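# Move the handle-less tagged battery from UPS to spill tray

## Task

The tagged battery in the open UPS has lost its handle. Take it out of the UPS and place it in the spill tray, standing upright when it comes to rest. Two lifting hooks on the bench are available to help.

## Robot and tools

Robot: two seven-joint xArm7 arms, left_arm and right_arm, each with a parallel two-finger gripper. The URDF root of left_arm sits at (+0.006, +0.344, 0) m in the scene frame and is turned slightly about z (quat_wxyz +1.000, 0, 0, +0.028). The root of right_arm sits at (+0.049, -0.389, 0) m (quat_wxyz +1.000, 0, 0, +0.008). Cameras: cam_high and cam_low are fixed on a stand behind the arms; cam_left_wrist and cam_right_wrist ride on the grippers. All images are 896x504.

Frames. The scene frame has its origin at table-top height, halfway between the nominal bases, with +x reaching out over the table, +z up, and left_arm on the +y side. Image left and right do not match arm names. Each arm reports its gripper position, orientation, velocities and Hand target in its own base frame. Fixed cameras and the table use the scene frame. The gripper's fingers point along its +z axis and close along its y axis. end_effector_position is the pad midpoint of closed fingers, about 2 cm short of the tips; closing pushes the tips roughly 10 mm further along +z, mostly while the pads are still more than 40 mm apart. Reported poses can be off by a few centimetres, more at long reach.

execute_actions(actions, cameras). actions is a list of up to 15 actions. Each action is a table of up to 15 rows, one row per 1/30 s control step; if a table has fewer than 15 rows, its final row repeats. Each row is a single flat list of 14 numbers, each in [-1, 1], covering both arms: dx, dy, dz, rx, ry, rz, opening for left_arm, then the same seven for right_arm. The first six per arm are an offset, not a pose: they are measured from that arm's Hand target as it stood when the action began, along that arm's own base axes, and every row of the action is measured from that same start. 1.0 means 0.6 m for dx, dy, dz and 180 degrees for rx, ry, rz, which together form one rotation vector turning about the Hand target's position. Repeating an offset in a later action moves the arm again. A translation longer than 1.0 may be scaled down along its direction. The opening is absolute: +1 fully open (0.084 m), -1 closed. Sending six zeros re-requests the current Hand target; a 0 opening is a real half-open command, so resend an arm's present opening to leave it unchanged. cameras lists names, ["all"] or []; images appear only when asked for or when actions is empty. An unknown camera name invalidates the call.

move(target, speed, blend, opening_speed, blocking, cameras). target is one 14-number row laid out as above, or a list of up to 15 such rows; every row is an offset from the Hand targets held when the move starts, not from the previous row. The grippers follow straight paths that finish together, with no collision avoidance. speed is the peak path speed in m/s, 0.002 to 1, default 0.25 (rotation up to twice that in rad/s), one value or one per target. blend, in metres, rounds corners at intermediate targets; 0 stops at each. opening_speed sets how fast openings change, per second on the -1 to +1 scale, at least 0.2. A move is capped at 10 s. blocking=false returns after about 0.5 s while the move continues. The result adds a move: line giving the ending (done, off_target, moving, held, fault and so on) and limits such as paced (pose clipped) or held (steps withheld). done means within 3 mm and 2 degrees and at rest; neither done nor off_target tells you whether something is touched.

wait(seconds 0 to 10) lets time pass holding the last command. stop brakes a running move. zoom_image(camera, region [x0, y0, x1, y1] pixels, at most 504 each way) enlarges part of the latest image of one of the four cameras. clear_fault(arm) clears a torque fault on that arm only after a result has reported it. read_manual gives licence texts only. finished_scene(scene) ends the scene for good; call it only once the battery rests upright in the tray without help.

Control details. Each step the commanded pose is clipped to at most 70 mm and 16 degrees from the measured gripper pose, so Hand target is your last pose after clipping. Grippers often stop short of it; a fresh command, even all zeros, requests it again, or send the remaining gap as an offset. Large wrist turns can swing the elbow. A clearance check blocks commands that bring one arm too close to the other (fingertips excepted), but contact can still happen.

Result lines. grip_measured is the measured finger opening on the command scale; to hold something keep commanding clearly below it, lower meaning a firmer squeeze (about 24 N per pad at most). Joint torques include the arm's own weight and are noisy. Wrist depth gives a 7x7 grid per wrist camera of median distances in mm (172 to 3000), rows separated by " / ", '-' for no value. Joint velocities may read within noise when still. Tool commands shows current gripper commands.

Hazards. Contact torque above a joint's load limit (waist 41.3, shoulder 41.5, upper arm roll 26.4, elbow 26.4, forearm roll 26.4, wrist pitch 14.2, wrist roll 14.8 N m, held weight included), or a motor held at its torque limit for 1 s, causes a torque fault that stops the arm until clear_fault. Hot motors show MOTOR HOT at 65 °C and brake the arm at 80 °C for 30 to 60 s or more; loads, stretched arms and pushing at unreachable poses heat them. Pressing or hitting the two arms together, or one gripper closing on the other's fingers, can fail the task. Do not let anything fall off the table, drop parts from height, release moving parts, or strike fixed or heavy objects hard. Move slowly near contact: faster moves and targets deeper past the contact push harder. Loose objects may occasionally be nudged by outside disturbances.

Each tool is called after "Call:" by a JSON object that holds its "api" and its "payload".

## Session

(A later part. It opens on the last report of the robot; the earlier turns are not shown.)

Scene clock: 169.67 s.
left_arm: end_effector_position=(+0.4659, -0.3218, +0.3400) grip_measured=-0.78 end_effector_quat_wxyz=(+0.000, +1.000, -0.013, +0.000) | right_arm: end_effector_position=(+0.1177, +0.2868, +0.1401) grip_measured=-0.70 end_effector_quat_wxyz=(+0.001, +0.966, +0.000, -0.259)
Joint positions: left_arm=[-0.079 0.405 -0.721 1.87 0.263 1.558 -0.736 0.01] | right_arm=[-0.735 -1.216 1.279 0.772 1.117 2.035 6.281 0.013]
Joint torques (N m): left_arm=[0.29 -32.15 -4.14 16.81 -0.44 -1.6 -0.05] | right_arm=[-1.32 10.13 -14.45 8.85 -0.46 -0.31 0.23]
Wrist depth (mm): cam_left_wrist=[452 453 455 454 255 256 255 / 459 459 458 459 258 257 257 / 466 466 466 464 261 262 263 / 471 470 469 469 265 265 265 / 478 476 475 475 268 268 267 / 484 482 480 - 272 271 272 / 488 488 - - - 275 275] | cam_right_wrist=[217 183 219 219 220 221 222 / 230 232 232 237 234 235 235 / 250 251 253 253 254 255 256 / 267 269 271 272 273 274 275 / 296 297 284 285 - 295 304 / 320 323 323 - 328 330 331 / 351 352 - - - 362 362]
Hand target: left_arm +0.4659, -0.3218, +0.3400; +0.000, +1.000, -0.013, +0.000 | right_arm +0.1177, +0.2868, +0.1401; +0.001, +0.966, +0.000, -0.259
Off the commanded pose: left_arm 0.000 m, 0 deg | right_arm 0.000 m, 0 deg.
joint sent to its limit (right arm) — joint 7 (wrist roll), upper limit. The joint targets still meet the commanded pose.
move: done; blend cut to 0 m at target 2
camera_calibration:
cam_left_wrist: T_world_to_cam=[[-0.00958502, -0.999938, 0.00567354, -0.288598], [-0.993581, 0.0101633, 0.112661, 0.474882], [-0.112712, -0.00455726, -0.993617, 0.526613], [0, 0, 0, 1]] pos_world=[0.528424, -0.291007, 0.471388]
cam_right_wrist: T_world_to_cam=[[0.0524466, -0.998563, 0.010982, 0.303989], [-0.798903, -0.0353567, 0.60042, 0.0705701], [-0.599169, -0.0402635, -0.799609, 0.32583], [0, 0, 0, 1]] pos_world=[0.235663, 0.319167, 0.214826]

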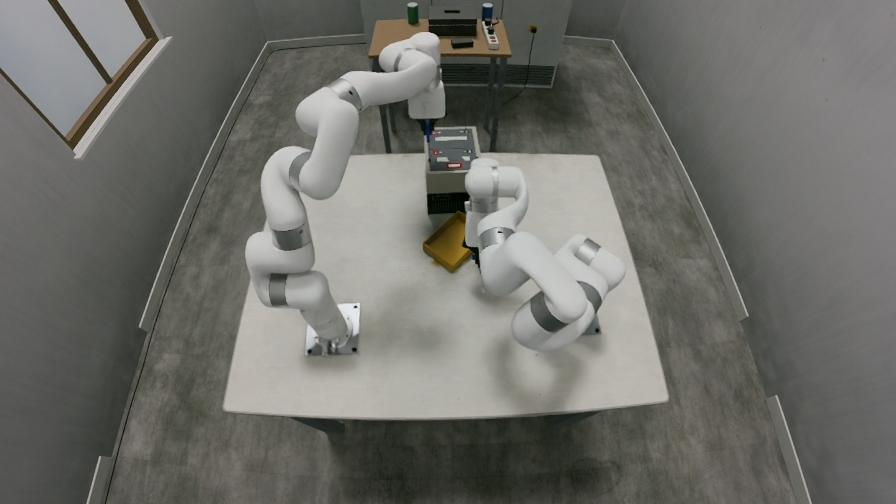

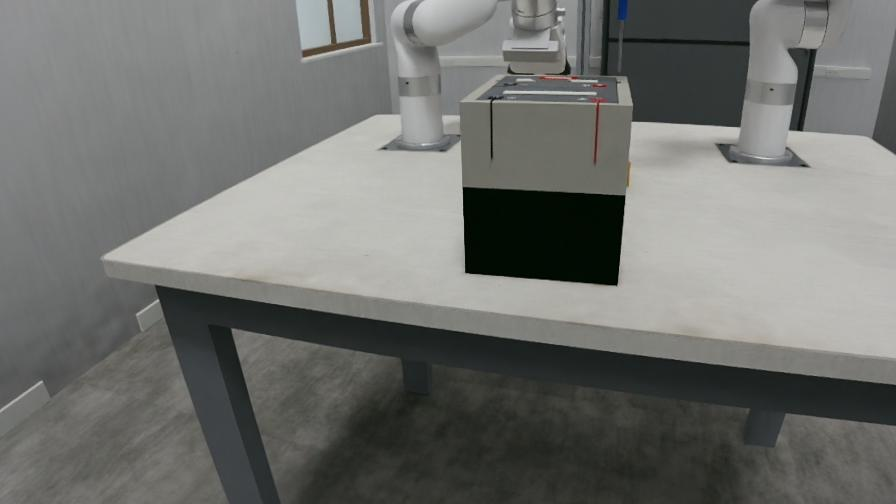

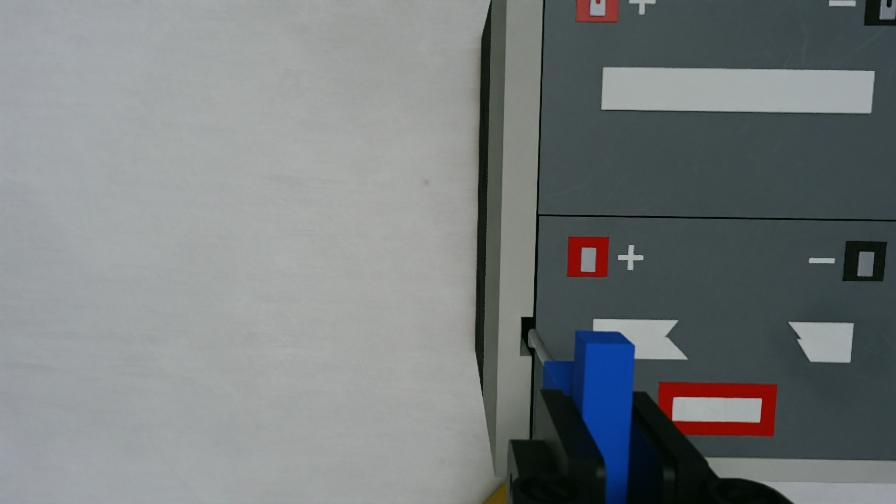

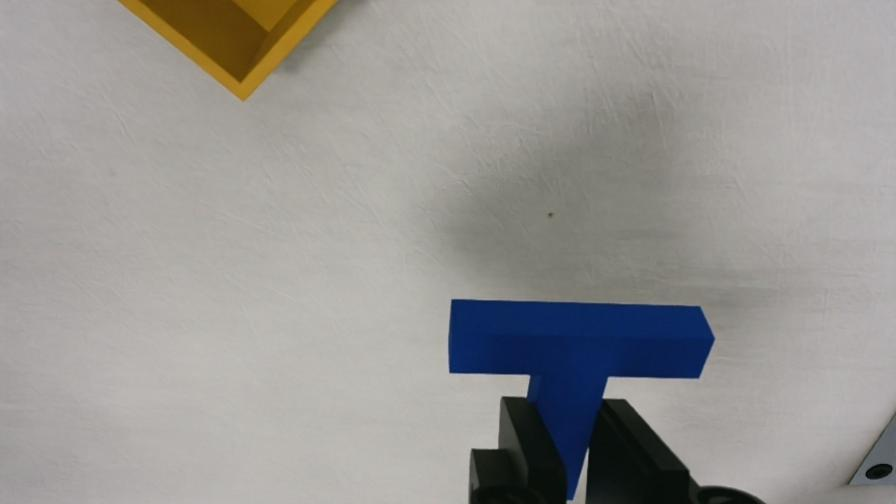

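Call:
{"api": "move", "payload": {"target": [[-0.0067,-0.001,-0.025,0,0,0,-1,0.15,-0.15,0.3,0,0,0.6,-1],[-0.0067,-0.001,-0.025,0,0,0,-1,0.2,-0.35,0.4,0,0,-0.8,-1]], "speed": 0.5, "cameras": ["all"]}}

Call:
{"api": "zoom_image", "payload": {"camera": "cam_left_wrist", "region": [480, 300, 600, 400]}}

Call:
{"api": "zoom_image", "payload": {"camera": "cam_low", "region": [590, 60, 640, 97]}}

Scene clock: 185.33 s.
left_arm: end_effector_position=(+0.4619, -0.3224, +0.3250) grip_measured=-0.78 end_effector_quat_wxyz=(+0.000, +1.000, -0.013, +0.000) | right_arm: end_effector_position=(+0.2377, +0.0768, +0.3801) grip_measured=-0.70 end_effector_quat_wxyz=(+0.246, -0.299, +0.918, +0.081)
Joint positions: left_arm=[-0.059 0.382 -0.725 1.794 0.25 1.503 -0.738 0.01] | right_arm=[0.532 -1.243 -0.193 0.562 -0.082 1.281 2.937 0.013]
Joint torques (N m): left_arm=[0.34 -31.66 -4.01 16.93 -0.73 -1.62 -0.15] | right_arm=[0.49 5.07 2.87 19.81 0.4 -1.85 -0.38]
Wrist depth (mm): cam_left_wrist=[441 439 440 439 241 241 240 / 445 443 446 444 243 243 244 / 450 452 452 450 247 247 247 / 455 455 456 456 250 250 250 / 463 462 461 461 252 253 253 / 468 466 467 - - 256 256 / 471 474 - - - 260 259] | cam_right_wrist=[455 455 458 456 460 462 463 / 478 481 486 495 490 487 492 / 520 521 523 526 530 509 512 / 558 560 562 563 566 565 567 / 598 600 - 588 593 590 631 / 2020 2068 - 615 513 661 683 / 2192 - - - - 718 745]
Hand target: left_arm +0.4619, -0.3224, +0.3250; +0.000, +1.000, -0.013, +0.000 | right_arm +0.2377, +0.0768, +0.3801; +0.246, -0.299, +0.918, +0.081
Off the commanded pose: left_arm 0.000 m, 0 deg | right_arm 0.000 m, 0 deg.
move: done
camera_calibration:
cam_left_wrist: T_world_to_cam=[[-0.00958502, -0.999938, 0.00567354, -0.289151], [-0.993581, 0.0101633, 0.112661, 0.472604], [-0.112712, -0.00455726, -0.993617, 0.511255], [0, 0, 0, 1]] pos_world=[0.524424, -0.291607, 0.456388]
cam_right_wrist: T_world_to_cam=[[-0.629309, 0.777078, 0.0109738, 0.111017], [0.625636, 0.498188, 0.600323, -0.364595], [0.461031, 0.384655, -0.799682, 0.29658], [0, 0, 0, 1]] pos_world=[0.161236, -0.018713, 0.454826]

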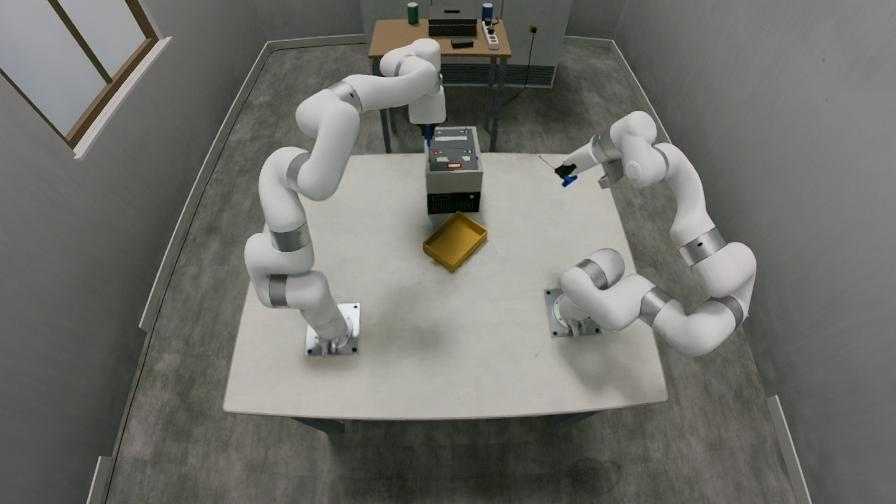

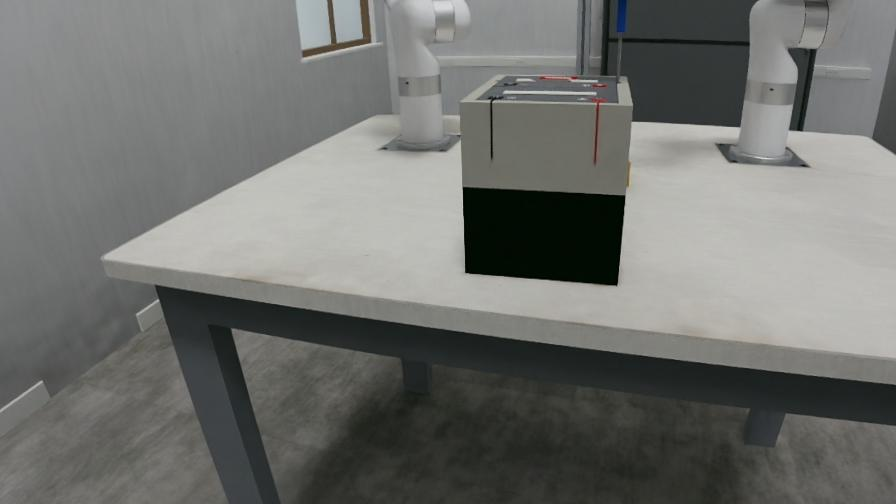

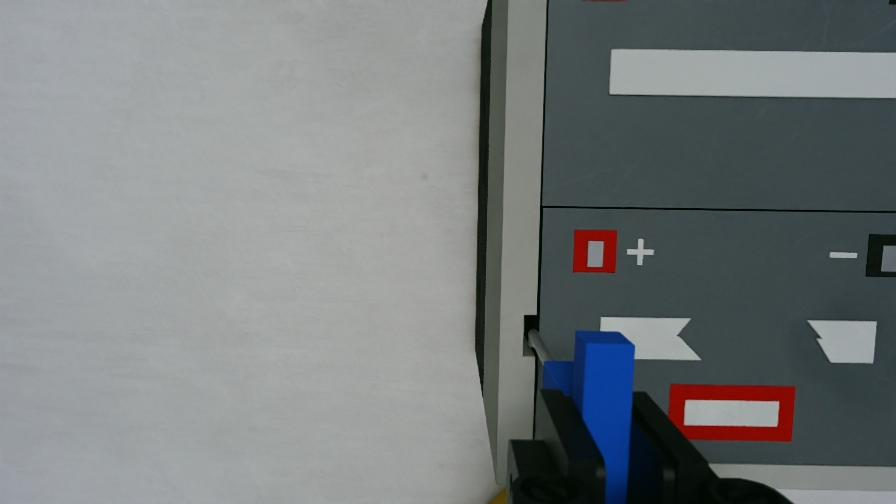

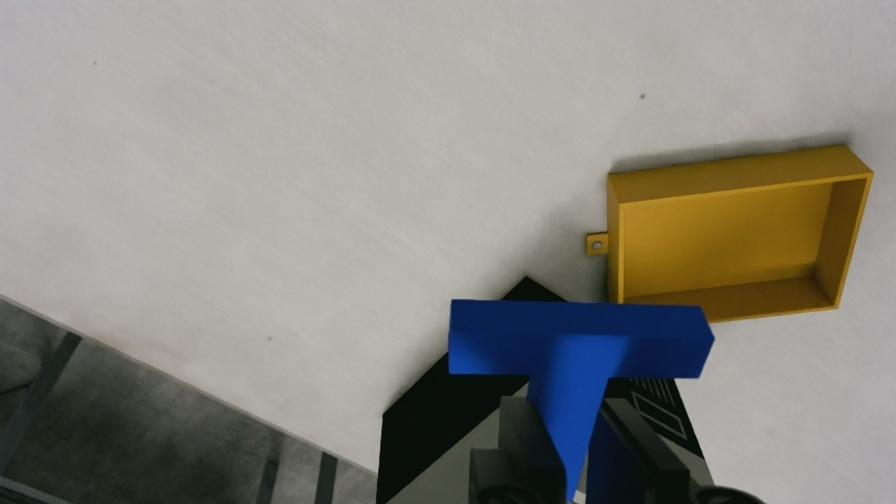

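Scaled by 4.200 from the camera's 896x504 image, which has a finer 1280x720 frame.

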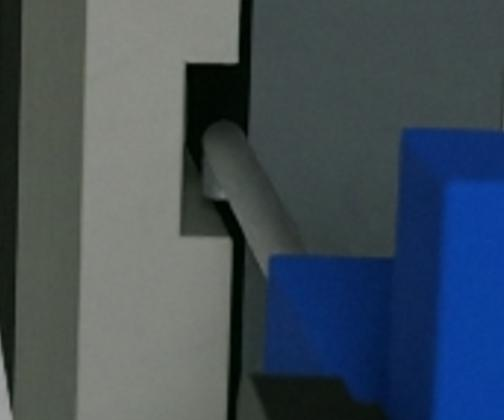

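Scaled by 10.080 from the camera's 896x504 image, which has a finer 1280x720 frame.

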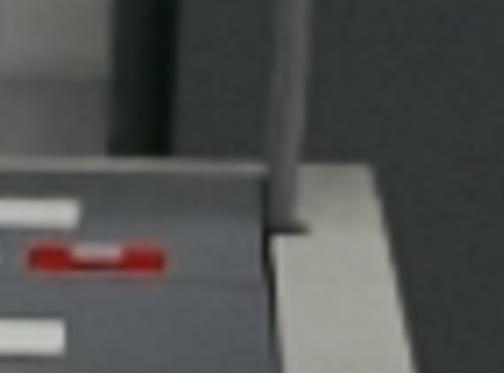

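Call:
{"api": "move", "payload": {"target": [[0,0,-0.06,0,0,0,-1,0.2038,0.072,-0.033,0.3433,0.5111,-0.5781,-1],[0,0,-0.06,0,0,0,-1,0.3502,0.2943,-0.05,0.3433,0.5111,-0.5781,-1]], "speed": [0.3,0.3], "cameras": ["all"]}}

Call:
{"api": "zoom_image", "payload": {"camera": "cam_left_wrist", "region": [480, 300, 600, 400]}}

Scene clock: 206.53 s.
left_arm: end_effector_position=(+0.4619, -0.3224, +0.2890) grip_measured=-0.78 end_effector_quat_wxyz=(+0.000, +1.000, -0.013, +0.000) | right_arm: end_effector_position=(+0.4478, +0.2534, +0.3501) grip_measured=-0.70 end_effector_quat_wxyz=(-0.308, +0.682, +0.533, +0.393)
Joint positions: left_arm=[-0.036 0.371 -0.723 1.676 0.246 1.396 -0.741 0.01] | right_arm=[0.433 -0.22 -0.205 0.915 1.173 0.944 4.524 0.013]
Joint torques (N m): left_arm=[-0.23 -18.6 -2.39 11.1 -0.33 -0.72 -0.09] | right_arm=[0.64 -14.15 0.8 21.65 1.72 -0.6 -0.19]
Wrist depth (mm): cam_left_wrist=[404 407 404 - 207 206 206 / 409 410 410 - 209 209 209 / 415 414 414 - 212 212 212 / 421 420 418 - 214 214 214 / 425 427 423 - 216 217 217 / 429 431 431 - - 220 220 / 436 435 - - - 222 222] | cam_right_wrist=[1852 - 202 214 2257 2348 2448 / 1951 2032 - 223 2405 2556 2654 / 2020 872 - 843 2547 2675 2828 / 751 752 299 314 2294 2431 2439 / 666 673 - 719 2192 2074 2178 / 585 592 341 - 337 342 1882 / 532 550 - - - 311 1702]
Hand target: left_arm +0.4619, -0.3224, +0.2890; +0.000, +1.000, -0.013, +0.000 | right_arm +0.4478, +0.2534, +0.3501; -0.308, +0.682, +0.533, +0.393
Off the commanded pose: left_arm 0.000 m, 0 deg | right_arm 0.000 m, 0 deg.
move: done
camera_calibration:
cam_left_wrist: T_world_to_cam=[[-0.00957316, -0.999938, 0.00577284, -0.288995], [-0.993582, 0.0101627, 0.11266, 0.47666], [-0.112712, -0.00465727, -0.993617, 0.475456], [0, 0, 0, 1]] pos_world=[0.524424, -0.291606, 0.420388]
cam_right_wrist: T_world_to_cam=[[0.966823, -0.250424, 0.0504039, -0.361747], [-0.111214, -0.590287, -0.799495, 0.529775], [0.229965, 0.767365, -0.598554, 0.0439029], [0, 0, 0, 1]] pos_world=[0.398568, 0.18844, 0.468064]

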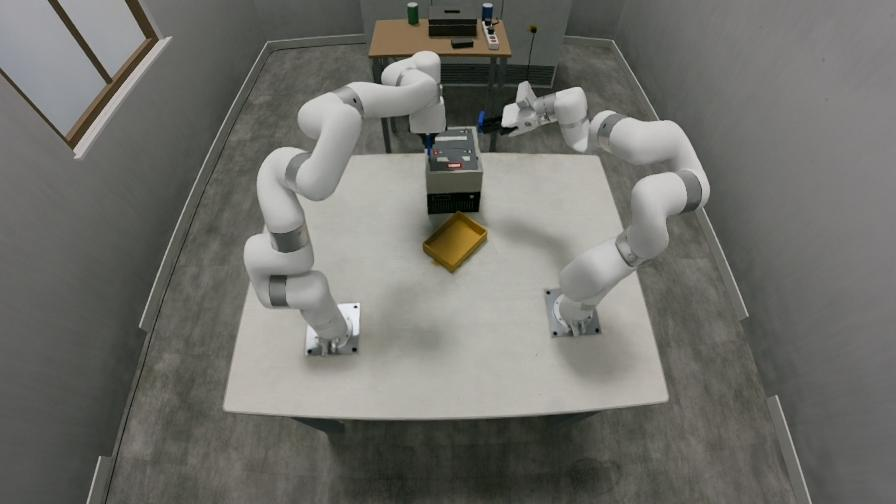

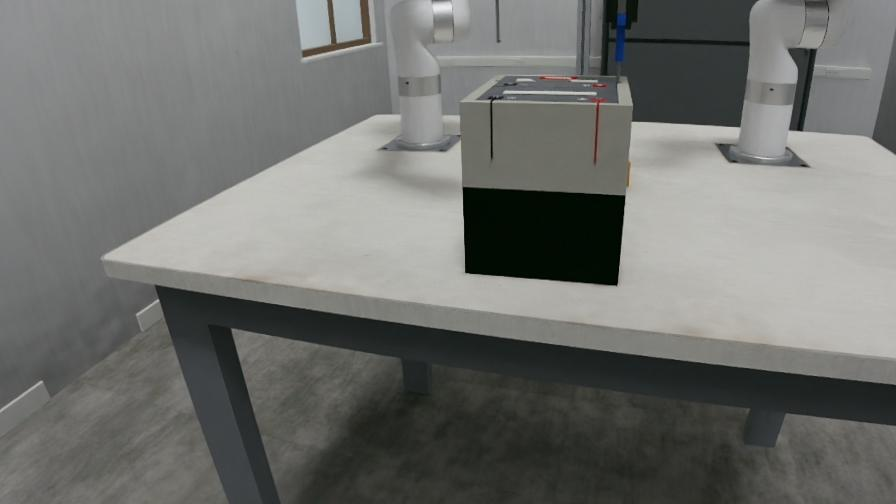

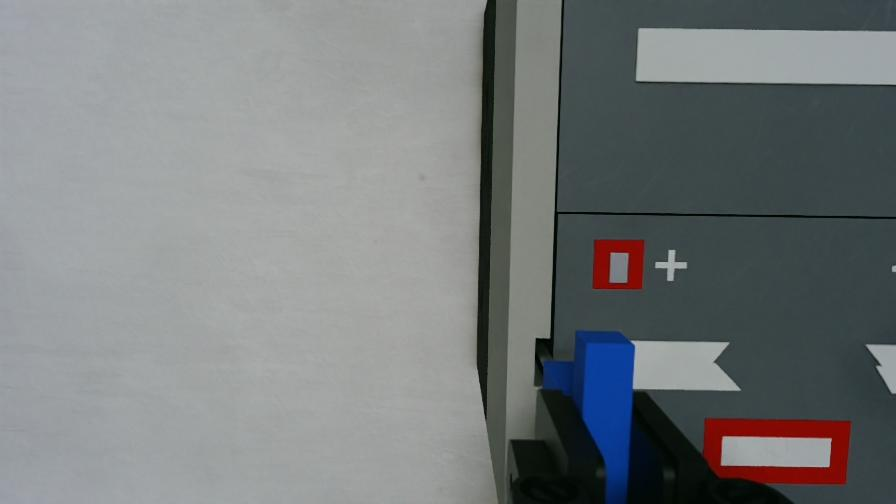

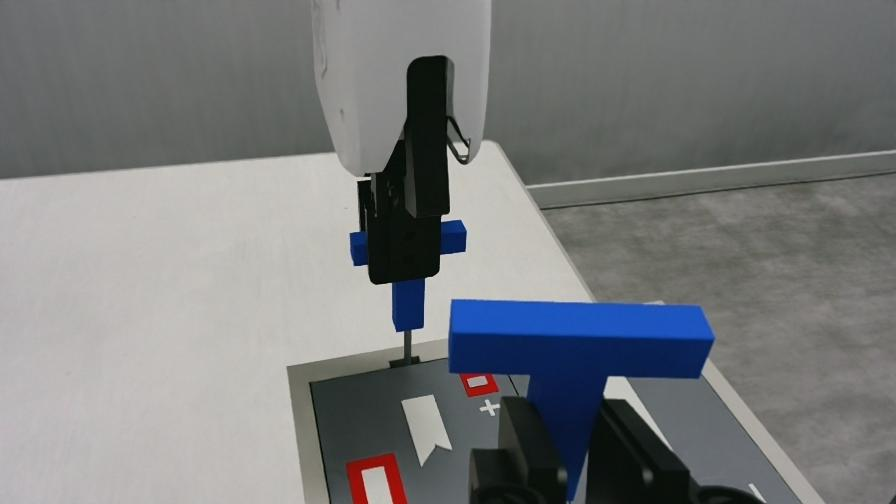

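Scaled by 4.200 from the camera's 896x504 image, which has a finer 1280x720 frame.

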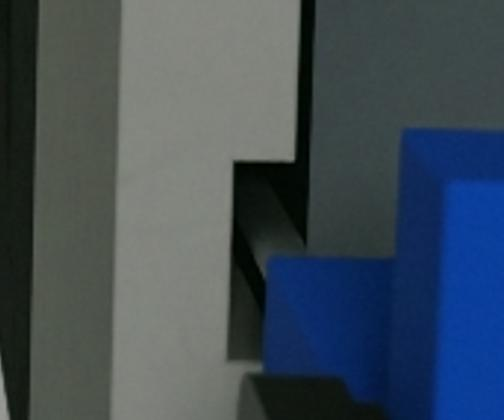

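Call:
{"api": "move", "payload": {"target": [0,0,0.005,0,0,0,-1,0,0,-0.0767,0,0,0,-1], "speed": 0.15, "cameras": ["cam_low","cam_high","cam_left_wrist"]}}

Call:
{"api": "zoom_image", "payload": {"camera": "cam_low", "region": [470, 55, 520, 92]}}

Call:
{"api": "zoom_image", "payload": {"camera": "cam_high", "region": [415, 120, 495, 190]}}

Scene clock: 222.80 s.
left_arm: end_effector_position=(+0.4619, -0.3224, +0.2920) grip_measured=-0.78 end_effector_quat_wxyz=(+0.000, +1.000, -0.013, +0.000) | right_arm: end_effector_position=(+0.4478, +0.2534, +0.3041) grip_measured=-0.70 end_effector_quat_wxyz=(-0.308, +0.682, +0.533, +0.393)
Joint positions: left_arm=[-0.037 0.372 -0.723 1.685 0.246 1.404 -0.74 0.01] | right_arm=[0.443 -0.169 -0.213 0.854 1.261 0.91 4.39 0.013]
Joint torques (N m): left_arm=[-0.83 -31.29 -4 18.19 -0.54 -1.06 0.34] | right_arm=[0.52 -14.75 0.02 20.23 1.45 -0.45 -0.32]
Wrist depth (mm): cam_left_wrist=[406 407 407 - 209 209 208 / 411 413 413 - 211 211 211 / 419 417 417 - 214 215 214 / 422 422 422 - 216 216 217 / 428 428 425 - 219 219 219 / 435 433 435 - - 222 222 / 438 438 - - - 225 225] | cam_right_wrist=[1867 1962 2020 2119 2220 2405 2474 / 1974 2020 268 889 2389 2556 2706 / 777 785 274 771 2519 2696 2793 / 675 685 688 700 701 2333 2372 / 602 604 - 330 333 324 2008 / 528 531 273 - - 281 1749 / 481 484 - - - 255 258]
Hand target: left_arm +0.4619, -0.3224, +0.2920; +0.000, +1.000, -0.013, +0.000 | right_arm +0.4478, +0.2534, +0.3041; -0.308, +0.682, +0.533, +0.393
Off the commanded pose: left_arm 0.000 m, 0 deg | right_arm 0.000 m, 0 deg.
move: done
camera_calibration:
cam_left_wrist: T_world_to_cam=[[-0.00957316, -0.999938, 0.00577284, -0.289012], [-0.993582, 0.0101627, 0.11266, 0.476322], [-0.112712, -0.00465727, -0.993617, 0.478436], [0, 0, 0, 1]] pos_world=[0.524424, -0.291606, 0.423388]
Images, in order (width x height): cam_high 896x504, cam_low 896x504, cam_left_wrist 896x504.

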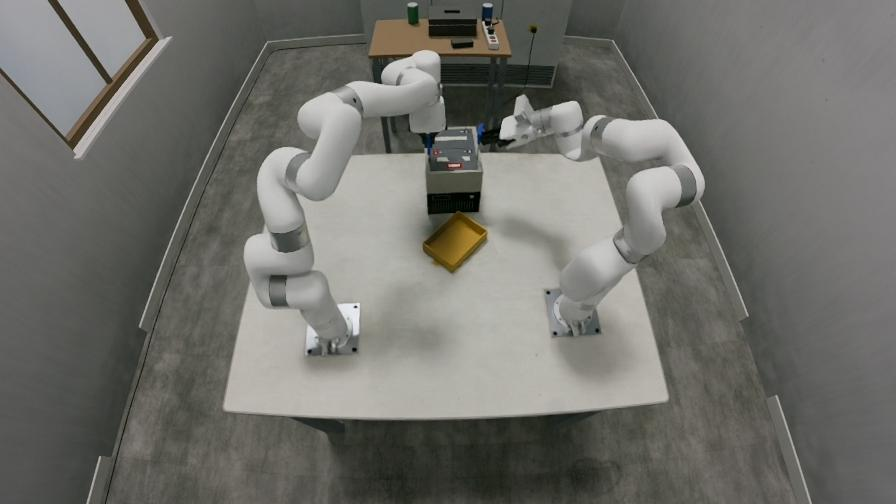

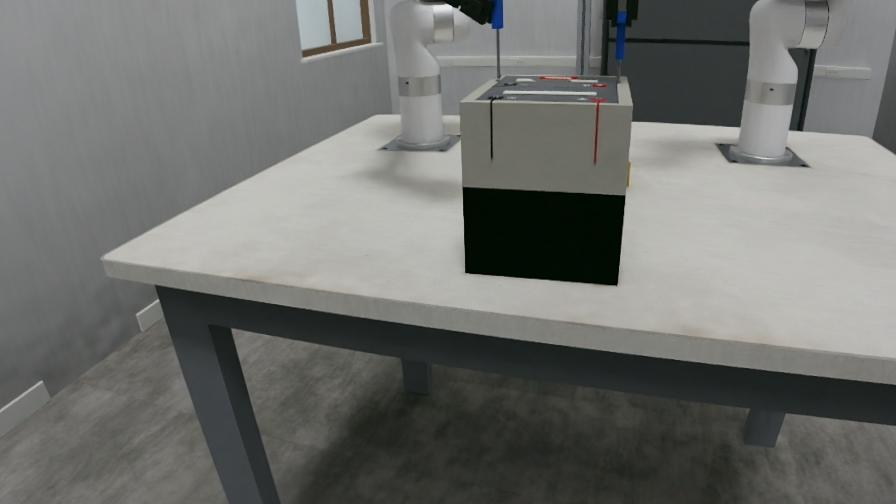

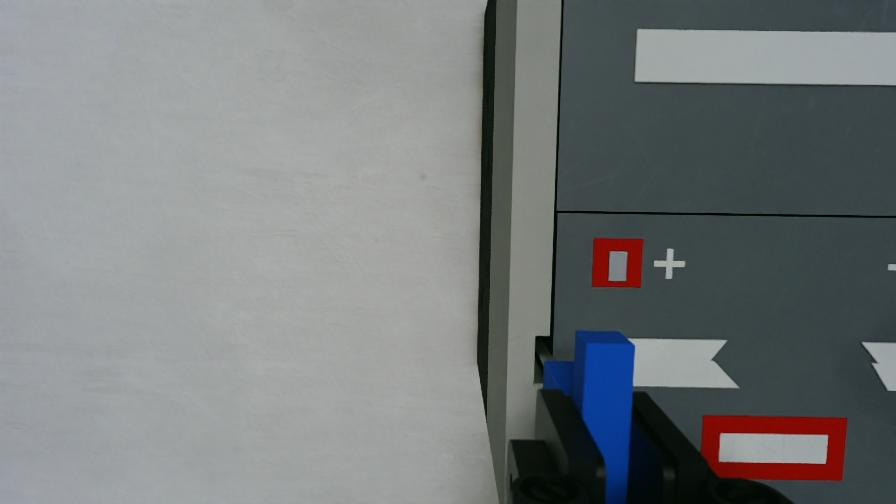

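Scaled by 10.080 from the camera's 896x504 image, which has a finer 1280x720 frame.

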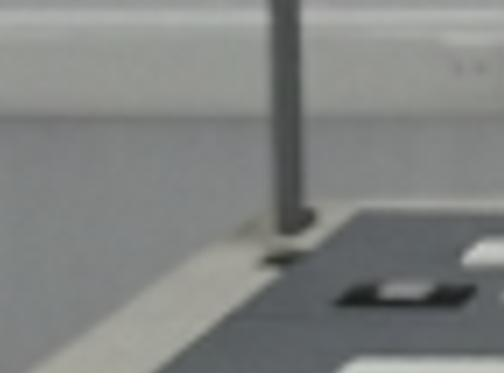

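Scaled by 6.300 from the camera's 896x504 image, which has a finer 1280x720 frame.

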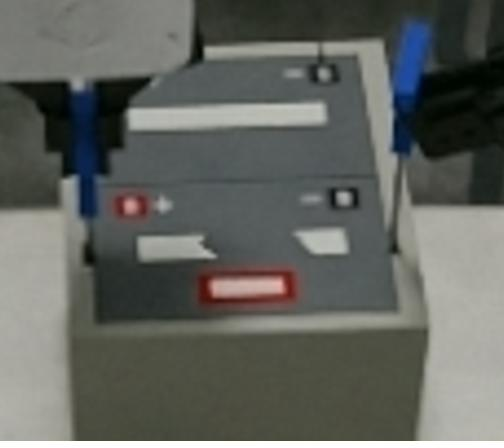

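Call:
{"api": "move", "payload": {"target": [[0,0,0,0,0,0,-1,0,-0.0012,0,0,0,0,-1],[0,0,0,0,0,0,-1,0,-0.0012,-0.018,0,0,0,-1]], "speed": 0.04, "cameras": ["cam_low"]}}

Call:
{"api": "zoom_image", "payload": {"camera": "cam_low", "region": [470, 55, 520, 92]}}

Scene clock: 229.70 s.
left_arm: end_effector_position=(+0.4619, -0.3224, +0.2920) grip_measured=-0.78 end_effector_quat_wxyz=(+0.000, +1.000, -0.013, +0.000) | right_arm: end_effector_position=(+0.4483, +0.2528, +0.2946) grip_measured=-0.70 end_effector_quat_wxyz=(-0.308, +0.682, +0.533, +0.395)
Joint positions: left_arm=[-0.037 0.372 -0.723 1.685 0.246 1.404 -0.74 0.01] | right_arm=[0.444 -0.155 -0.216 0.843 1.282 0.905 4.357 0.013]
Joint torques (N m): left_arm=[-0.98 -31.25 -3.98 18.16 0.08 -1.08 0.26] | right_arm=[0.12 11.16 0.58 -11.87 -8.82 -2.5 -0.33]
Wrist depth (mm): cam_left_wrist=[407 407 407 - 209 208 208 / 412 411 411 - 211 211 211 / 419 418 418 - 214 214 214 / 422 423 422 - 216 217 217 / 429 429 426 - 219 220 219 / 433 434 434 - - 222 222 / 438 439 - - - 225 225] | cam_right_wrist=[1862 1893 2050 2112 2249 2381 2492 / 1946 2026 - 888 2372 2501 2644 / 792 774 778 760 2538 2675 2839 / 663 676 685 689 352 2302 2389 / 588 575 - - - 315 2050 / 515 520 273 - - 272 285 / 469 475 - - - 249 250]
Hand target: left_arm +0.4619, -0.3224, +0.2920; +0.000, +1.000, -0.013, +0.000 | right_arm +0.4478, +0.2527, +0.2933; -0.308, +0.682, +0.533, +0.393
Off the commanded pose: left_arm 0.000 m, 0 deg | right_arm 0.001 m, 0 deg.
move: done
Images, in order (width x height): cam_low 896x504.

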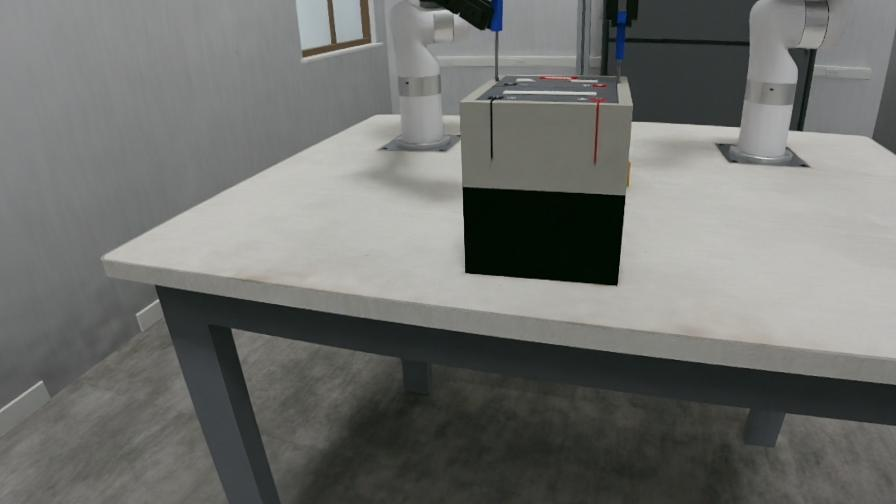

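Scaled by 10.080 from the camera's 896x504 image, which has a finer 1280x720 frame.

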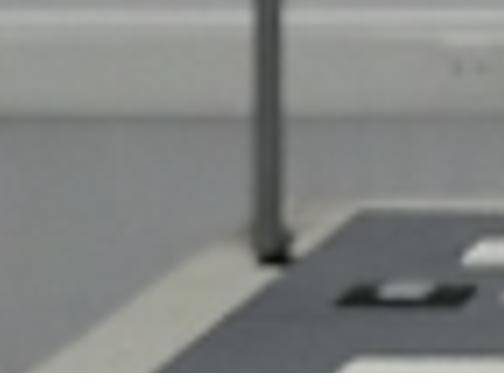

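Call:
{"api": "move", "payload": {"target": [[0,0,0.1,0,0,0,-1,0.001,0.0015,0.018,0,0,0,-1],[0,-0.0667,0.1,0,0,0,-1,0.001,0.0015,0.018,0,0,0,-1]], "speed": 0.15, "cameras": ["cam_low","cam_left_wrist"]}}

Call:
{"api": "zoom_image", "payload": {"camera": "cam_left_wrist", "region": [746, 290, 896, 410]}}

Call:
{"api": "zoom_image", "payload": {"camera": "cam_low", "region": [470, 55, 520, 92]}}

Scene clock: 240.07 s.
left_arm: end_effector_position=(+0.4619, -0.3624, +0.3520) grip_measured=-0.78 end_effector_quat_wxyz=(+0.000, +1.000, -0.013, +0.000) | right_arm: end_effector_position=(+0.4484, +0.2536, +0.3041) grip_measured=-0.70 end_effector_quat_wxyz=(-0.308, +0.682, +0.533, +0.393)
Joint positions: left_arm=[-0.221 0.521 -0.718 2.069 0.335 1.655 -0.813 0.01] | right_arm=[0.443 -0.166 -0.213 0.856 1.261 0.91 4.39 0.013]
Joint torques (N m): left_arm=[-1.06 -32.75 -3.57 16.71 0.88 -0.93 -0.17] | right_arm=[-1.36 -16.68 0.72 21.24 0.23 -0.13 0.28]
Wrist depth (mm): cam_left_wrist=[465 465 466 267 267 267 268 / 471 470 470 270 270 268 467 / 477 477 478 274 273 274 474 / 483 484 483 277 277 277 482 / 489 489 490 280 279 281 290 / 495 494 494 - 283 284 284 / 502 499 - - - 499 502] | cam_right_wrist=[1888 1919 - 204 2235 2372 2474 / 1962 2044 2112 935 2397 2492 2644 / 774 814 790 796 2528 2685 2793 / 672 687 697 700 703 2309 2348 / 598 590 - - - 324 2038 / 526 532 282 - - 280 1723 / 481 483 - - - 256 258]
Hand target: left_arm +0.4619, -0.3624, +0.3520; +0.000, +1.000, -0.013, +0.000 | right_arm +0.4484, +0.2536, +0.3041; -0.308, +0.682, +0.533, +0.393
Off the commanded pose: left_arm 0.000 m, 0 deg | right_arm 0.000 m, 0 deg.
move: done
camera_calibration:
cam_left_wrist: T_world_to_cam=[[-0.00957316, -0.999938, 0.00577284, -0.329356], [-0.993582, 0.0101627, 0.11266, 0.469969], [-0.112712, -0.00465727, -0.993617, 0.537867], [0, 0, 0, 1]] pos_world=[0.524424, -0.331606, 0.483388]
Images, in order (width x height): cam_low 896x504, cam_left_wrist 896x504.

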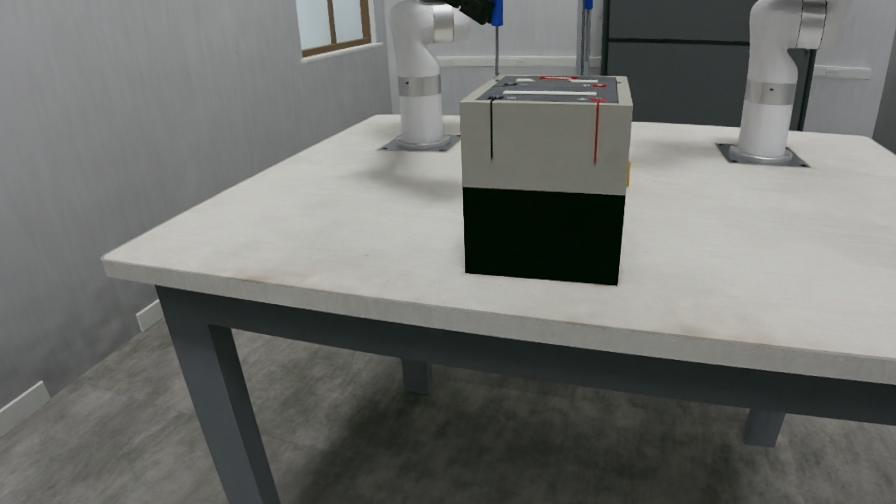

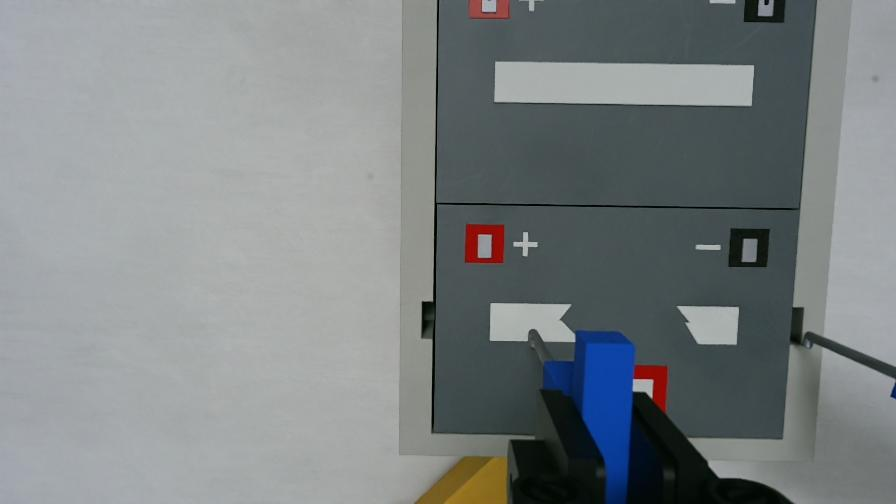

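Scaled by 3.360 from the camera's 896x504 image, which has a finer 1280x720 frame.

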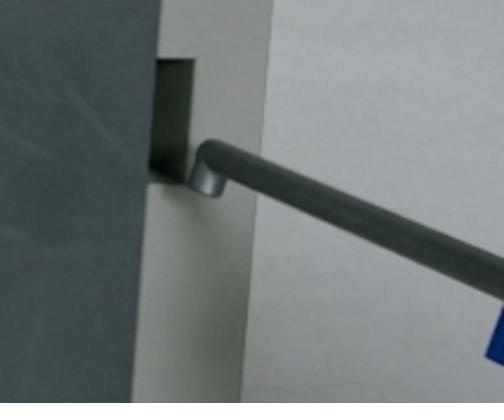

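Scaled by 10.080 from the camera's 896x504 image, which has a finer 1280x720 frame.

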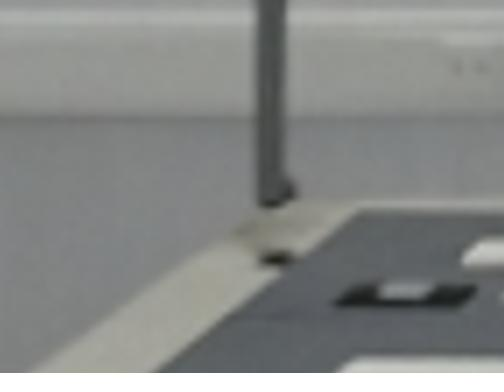

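Call:
{"api": "move", "payload": {"target": [[0,0,0,0,0,0,-1,0.0067,0.0017,0,0,0,0,-1],[0,0,0,0,0,0,-1,0.0067,0.0017,-0.018,0,0,0,-1]], "speed": 0.04, "cameras": ["cam_low","cam_left_wrist"]}}

Call:
{"api": "zoom_image", "payload": {"camera": "cam_left_wrist", "region": [766, 290, 846, 360]}}

Call:
{"api": "zoom_image", "payload": {"camera": "cam_low", "region": [470, 55, 520, 92]}}

Scene clock: 254.87 s.
left_arm: end_effector_position=(+0.4619, -0.3624, +0.3520) grip_measured=-0.78 end_effector_quat_wxyz=(+0.000, +1.000, -0.013, +0.000) | right_arm: end_effector_position=(+0.4524, +0.2546, +0.2933) grip_measured=-0.70 end_effector_quat_wxyz=(-0.308, +0.682, +0.533, +0.393)
Joint positions: left_arm=[-0.221 0.521 -0.718 2.069 0.335 1.655 -0.813 0.01] | right_arm=[0.445 -0.137 -0.216 0.858 1.285 0.907 4.357 0.013]
Joint torques (N m): left_arm=[-0.81 -32.71 -3.54 16.62 0.86 -0.96 -0.16] | right_arm=[0.5 -12.33 0.07 17.06 0.5 -0.53 -0.23]
Wrist depth (mm): cam_left_wrist=[467 465 466 267 267 267 268 / 471 469 470 270 270 269 469 / 477 477 476 274 274 274 473 / 483 482 484 277 278 277 481 / 489 491 487 280 279 280 282 / 497 495 494 - 283 285 284 / 501 501 - - - 501 503] | cam_right_wrist=[1862 1935 2056 212 2220 2372 2465 / 1979 2020 2138 914 2397 2528 2595 / 784 797 774 785 2528 2685 2706 / 660 664 681 341 343 2213 2333 / 587 588 - - - 309 2002 / 511 515 268 - - 267 279 / 470 472 - - - 244 245]
Hand target: left_arm +0.4619, -0.3624, +0.3520; +0.000, +1.000, -0.013, +0.000 | right_arm +0.4524, +0.2546, +0.2933; -0.308, +0.682, +0.533, +0.393
Off the commanded pose: left_arm 0.000 m, 0 deg | right_arm 0.000 m, 0 deg.
move: done
camera_calibration:
cam_left_wrist: T_world_to_cam=[[-0.00958502, -0.999938, 0.00567354, -0.329302], [-0.993581, 0.0101633, 0.112661, 0.469969], [-0.112712, -0.00455726, -0.993617, 0.5379], [0, 0, 0, 1]] pos_world=[0.524424, -0.331607, 0.483388]
Images, in order (width x height): cam_low 896x504, cam_left_wrist 896x504.

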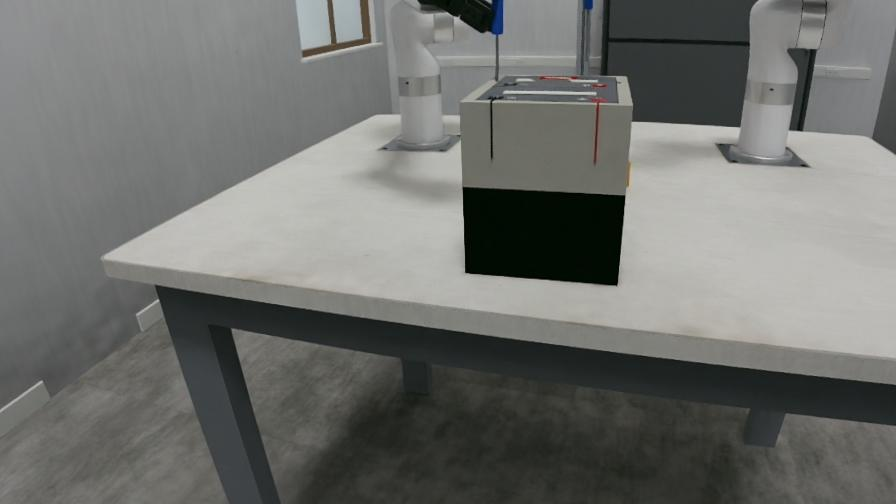

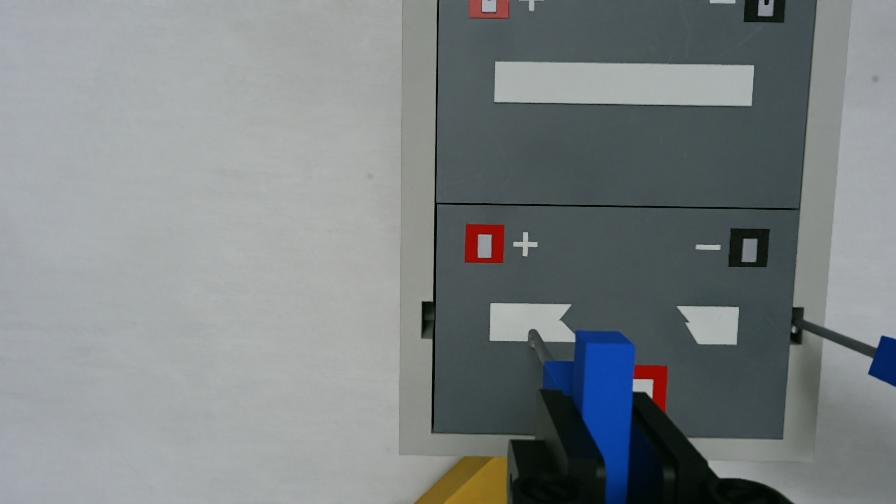

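Scaled by 6.300 from the camera's 896x504 image, which has a finer 1280x720 frame.

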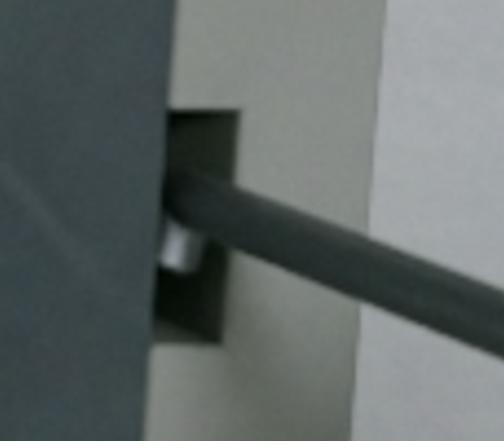

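Scaled by 10.080 from the camera's 896x504 image, which has a finer 1280x720 frame.

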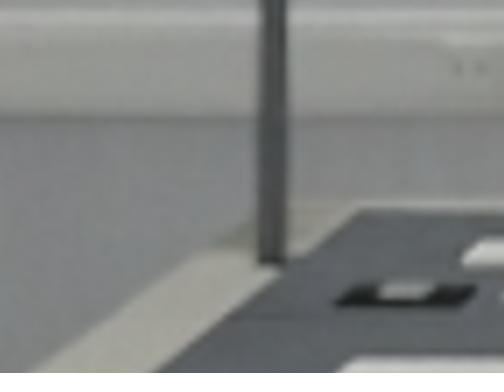

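Call:
{"api": "move", "payload": {"target": [[0,0.0667,0,0,0,0,-1,0,0,-0.02,0,0,0,-1],[0,0.0667,-0.1,0,0,0,-1,0,0,-0.0467,0,0,0,-1]], "speed": 0.06, "cameras": ["cam_low","cam_right_wrist"]}}

Call:
{"api": "zoom_image", "payload": {"camera": "cam_right_wrist", "region": [320, 150, 500, 300]}}

Scene clock: 260.83 s.
left_arm: end_effector_position=(+0.4619, -0.3224, +0.2921) grip_measured=-0.78 end_effector_quat_wxyz=(+0.000, +1.000, -0.013, +0.000) | right_arm: end_effector_position=(+0.4524, +0.2546, +0.2653) grip_measured=-0.70 end_effector_quat_wxyz=(-0.308, +0.682, +0.533, +0.393)
Joint positions: left_arm=[-0.033 0.373 -0.729 1.685 0.249 1.405 -0.742 0.01] | right_arm=[0.448 -0.094 -0.22 0.833 1.345 0.896 4.271 0.013]
Joint torques (N m): left_arm=[0.22 -31.17 -3.15 17.4 -0.83 -1.64 -0.17] | right_arm=[0.66 -15.7 -0.1 19.6 1.53 -0.28 -0.41]
Wrist depth (mm): cam_left_wrist=[407 408 407 - 209 209 208 / 412 412 411 - 211 211 211 / 418 417 418 - 214 215 214 / 422 421 423 - 216 217 216 / 429 428 428 - 219 219 220 / 433 434 432 - - 222 222 / 438 438 - - - 225 225] | cam_right_wrist=[1847 1951 239 260 2264 2364 2465 / 1930 1985 798 854 2465 2556 2664 / 730 735 717 726 772 2634 2664 / 614 621 290 292 297 300 2309 / 545 - - - - 263 278 / 476 - 230 - - 230 232 / 437 437 210 - - 210 211]
Hand target: left_arm +0.4619, -0.3224, +0.2920; +0.000, +1.000, -0.013, +0.000 | right_arm +0.4524, +0.2546, +0.2652; -0.308, +0.682, +0.533, +0.393
Off the commanded pose: left_arm 0.000 m, 0 deg | right_arm 0.000 m, 0 deg.
move: done
camera_calibration:
cam_right_wrist: T_world_to_cam=[[0.966823, -0.250424, 0.0504039, -0.361716], [-0.111214, -0.590287, -0.799495, 0.463209], [0.229965, 0.767365, -0.598554, -0.00885615], [0, 0, 0, 1]] pos_world=[0.403268, 0.18964, 0.383264]
Images, in order (width x height): cam_low 896x504, cam_right_wrist 896x504.

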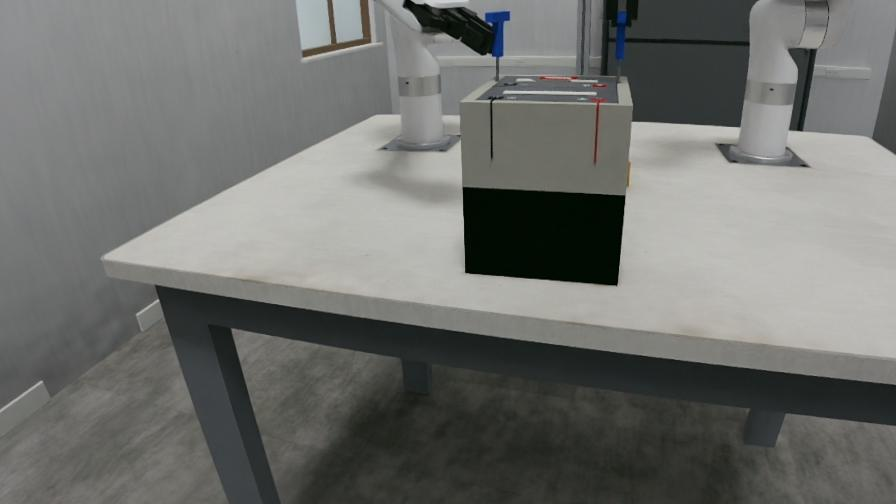

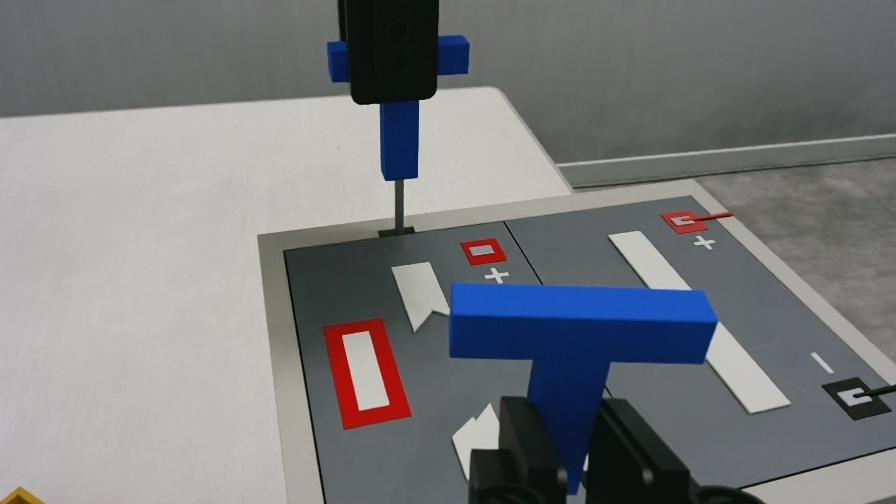

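Scaled by 2.800 from the camera's 896x504 image, which has a finer 1280x720 frame.

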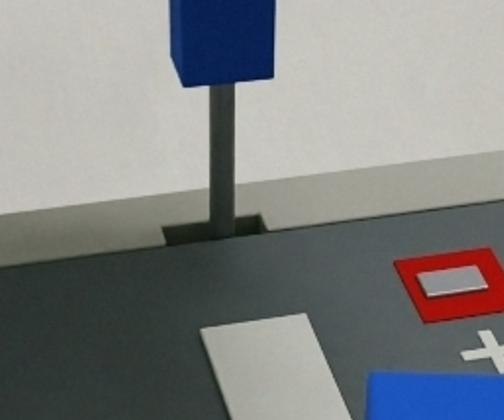

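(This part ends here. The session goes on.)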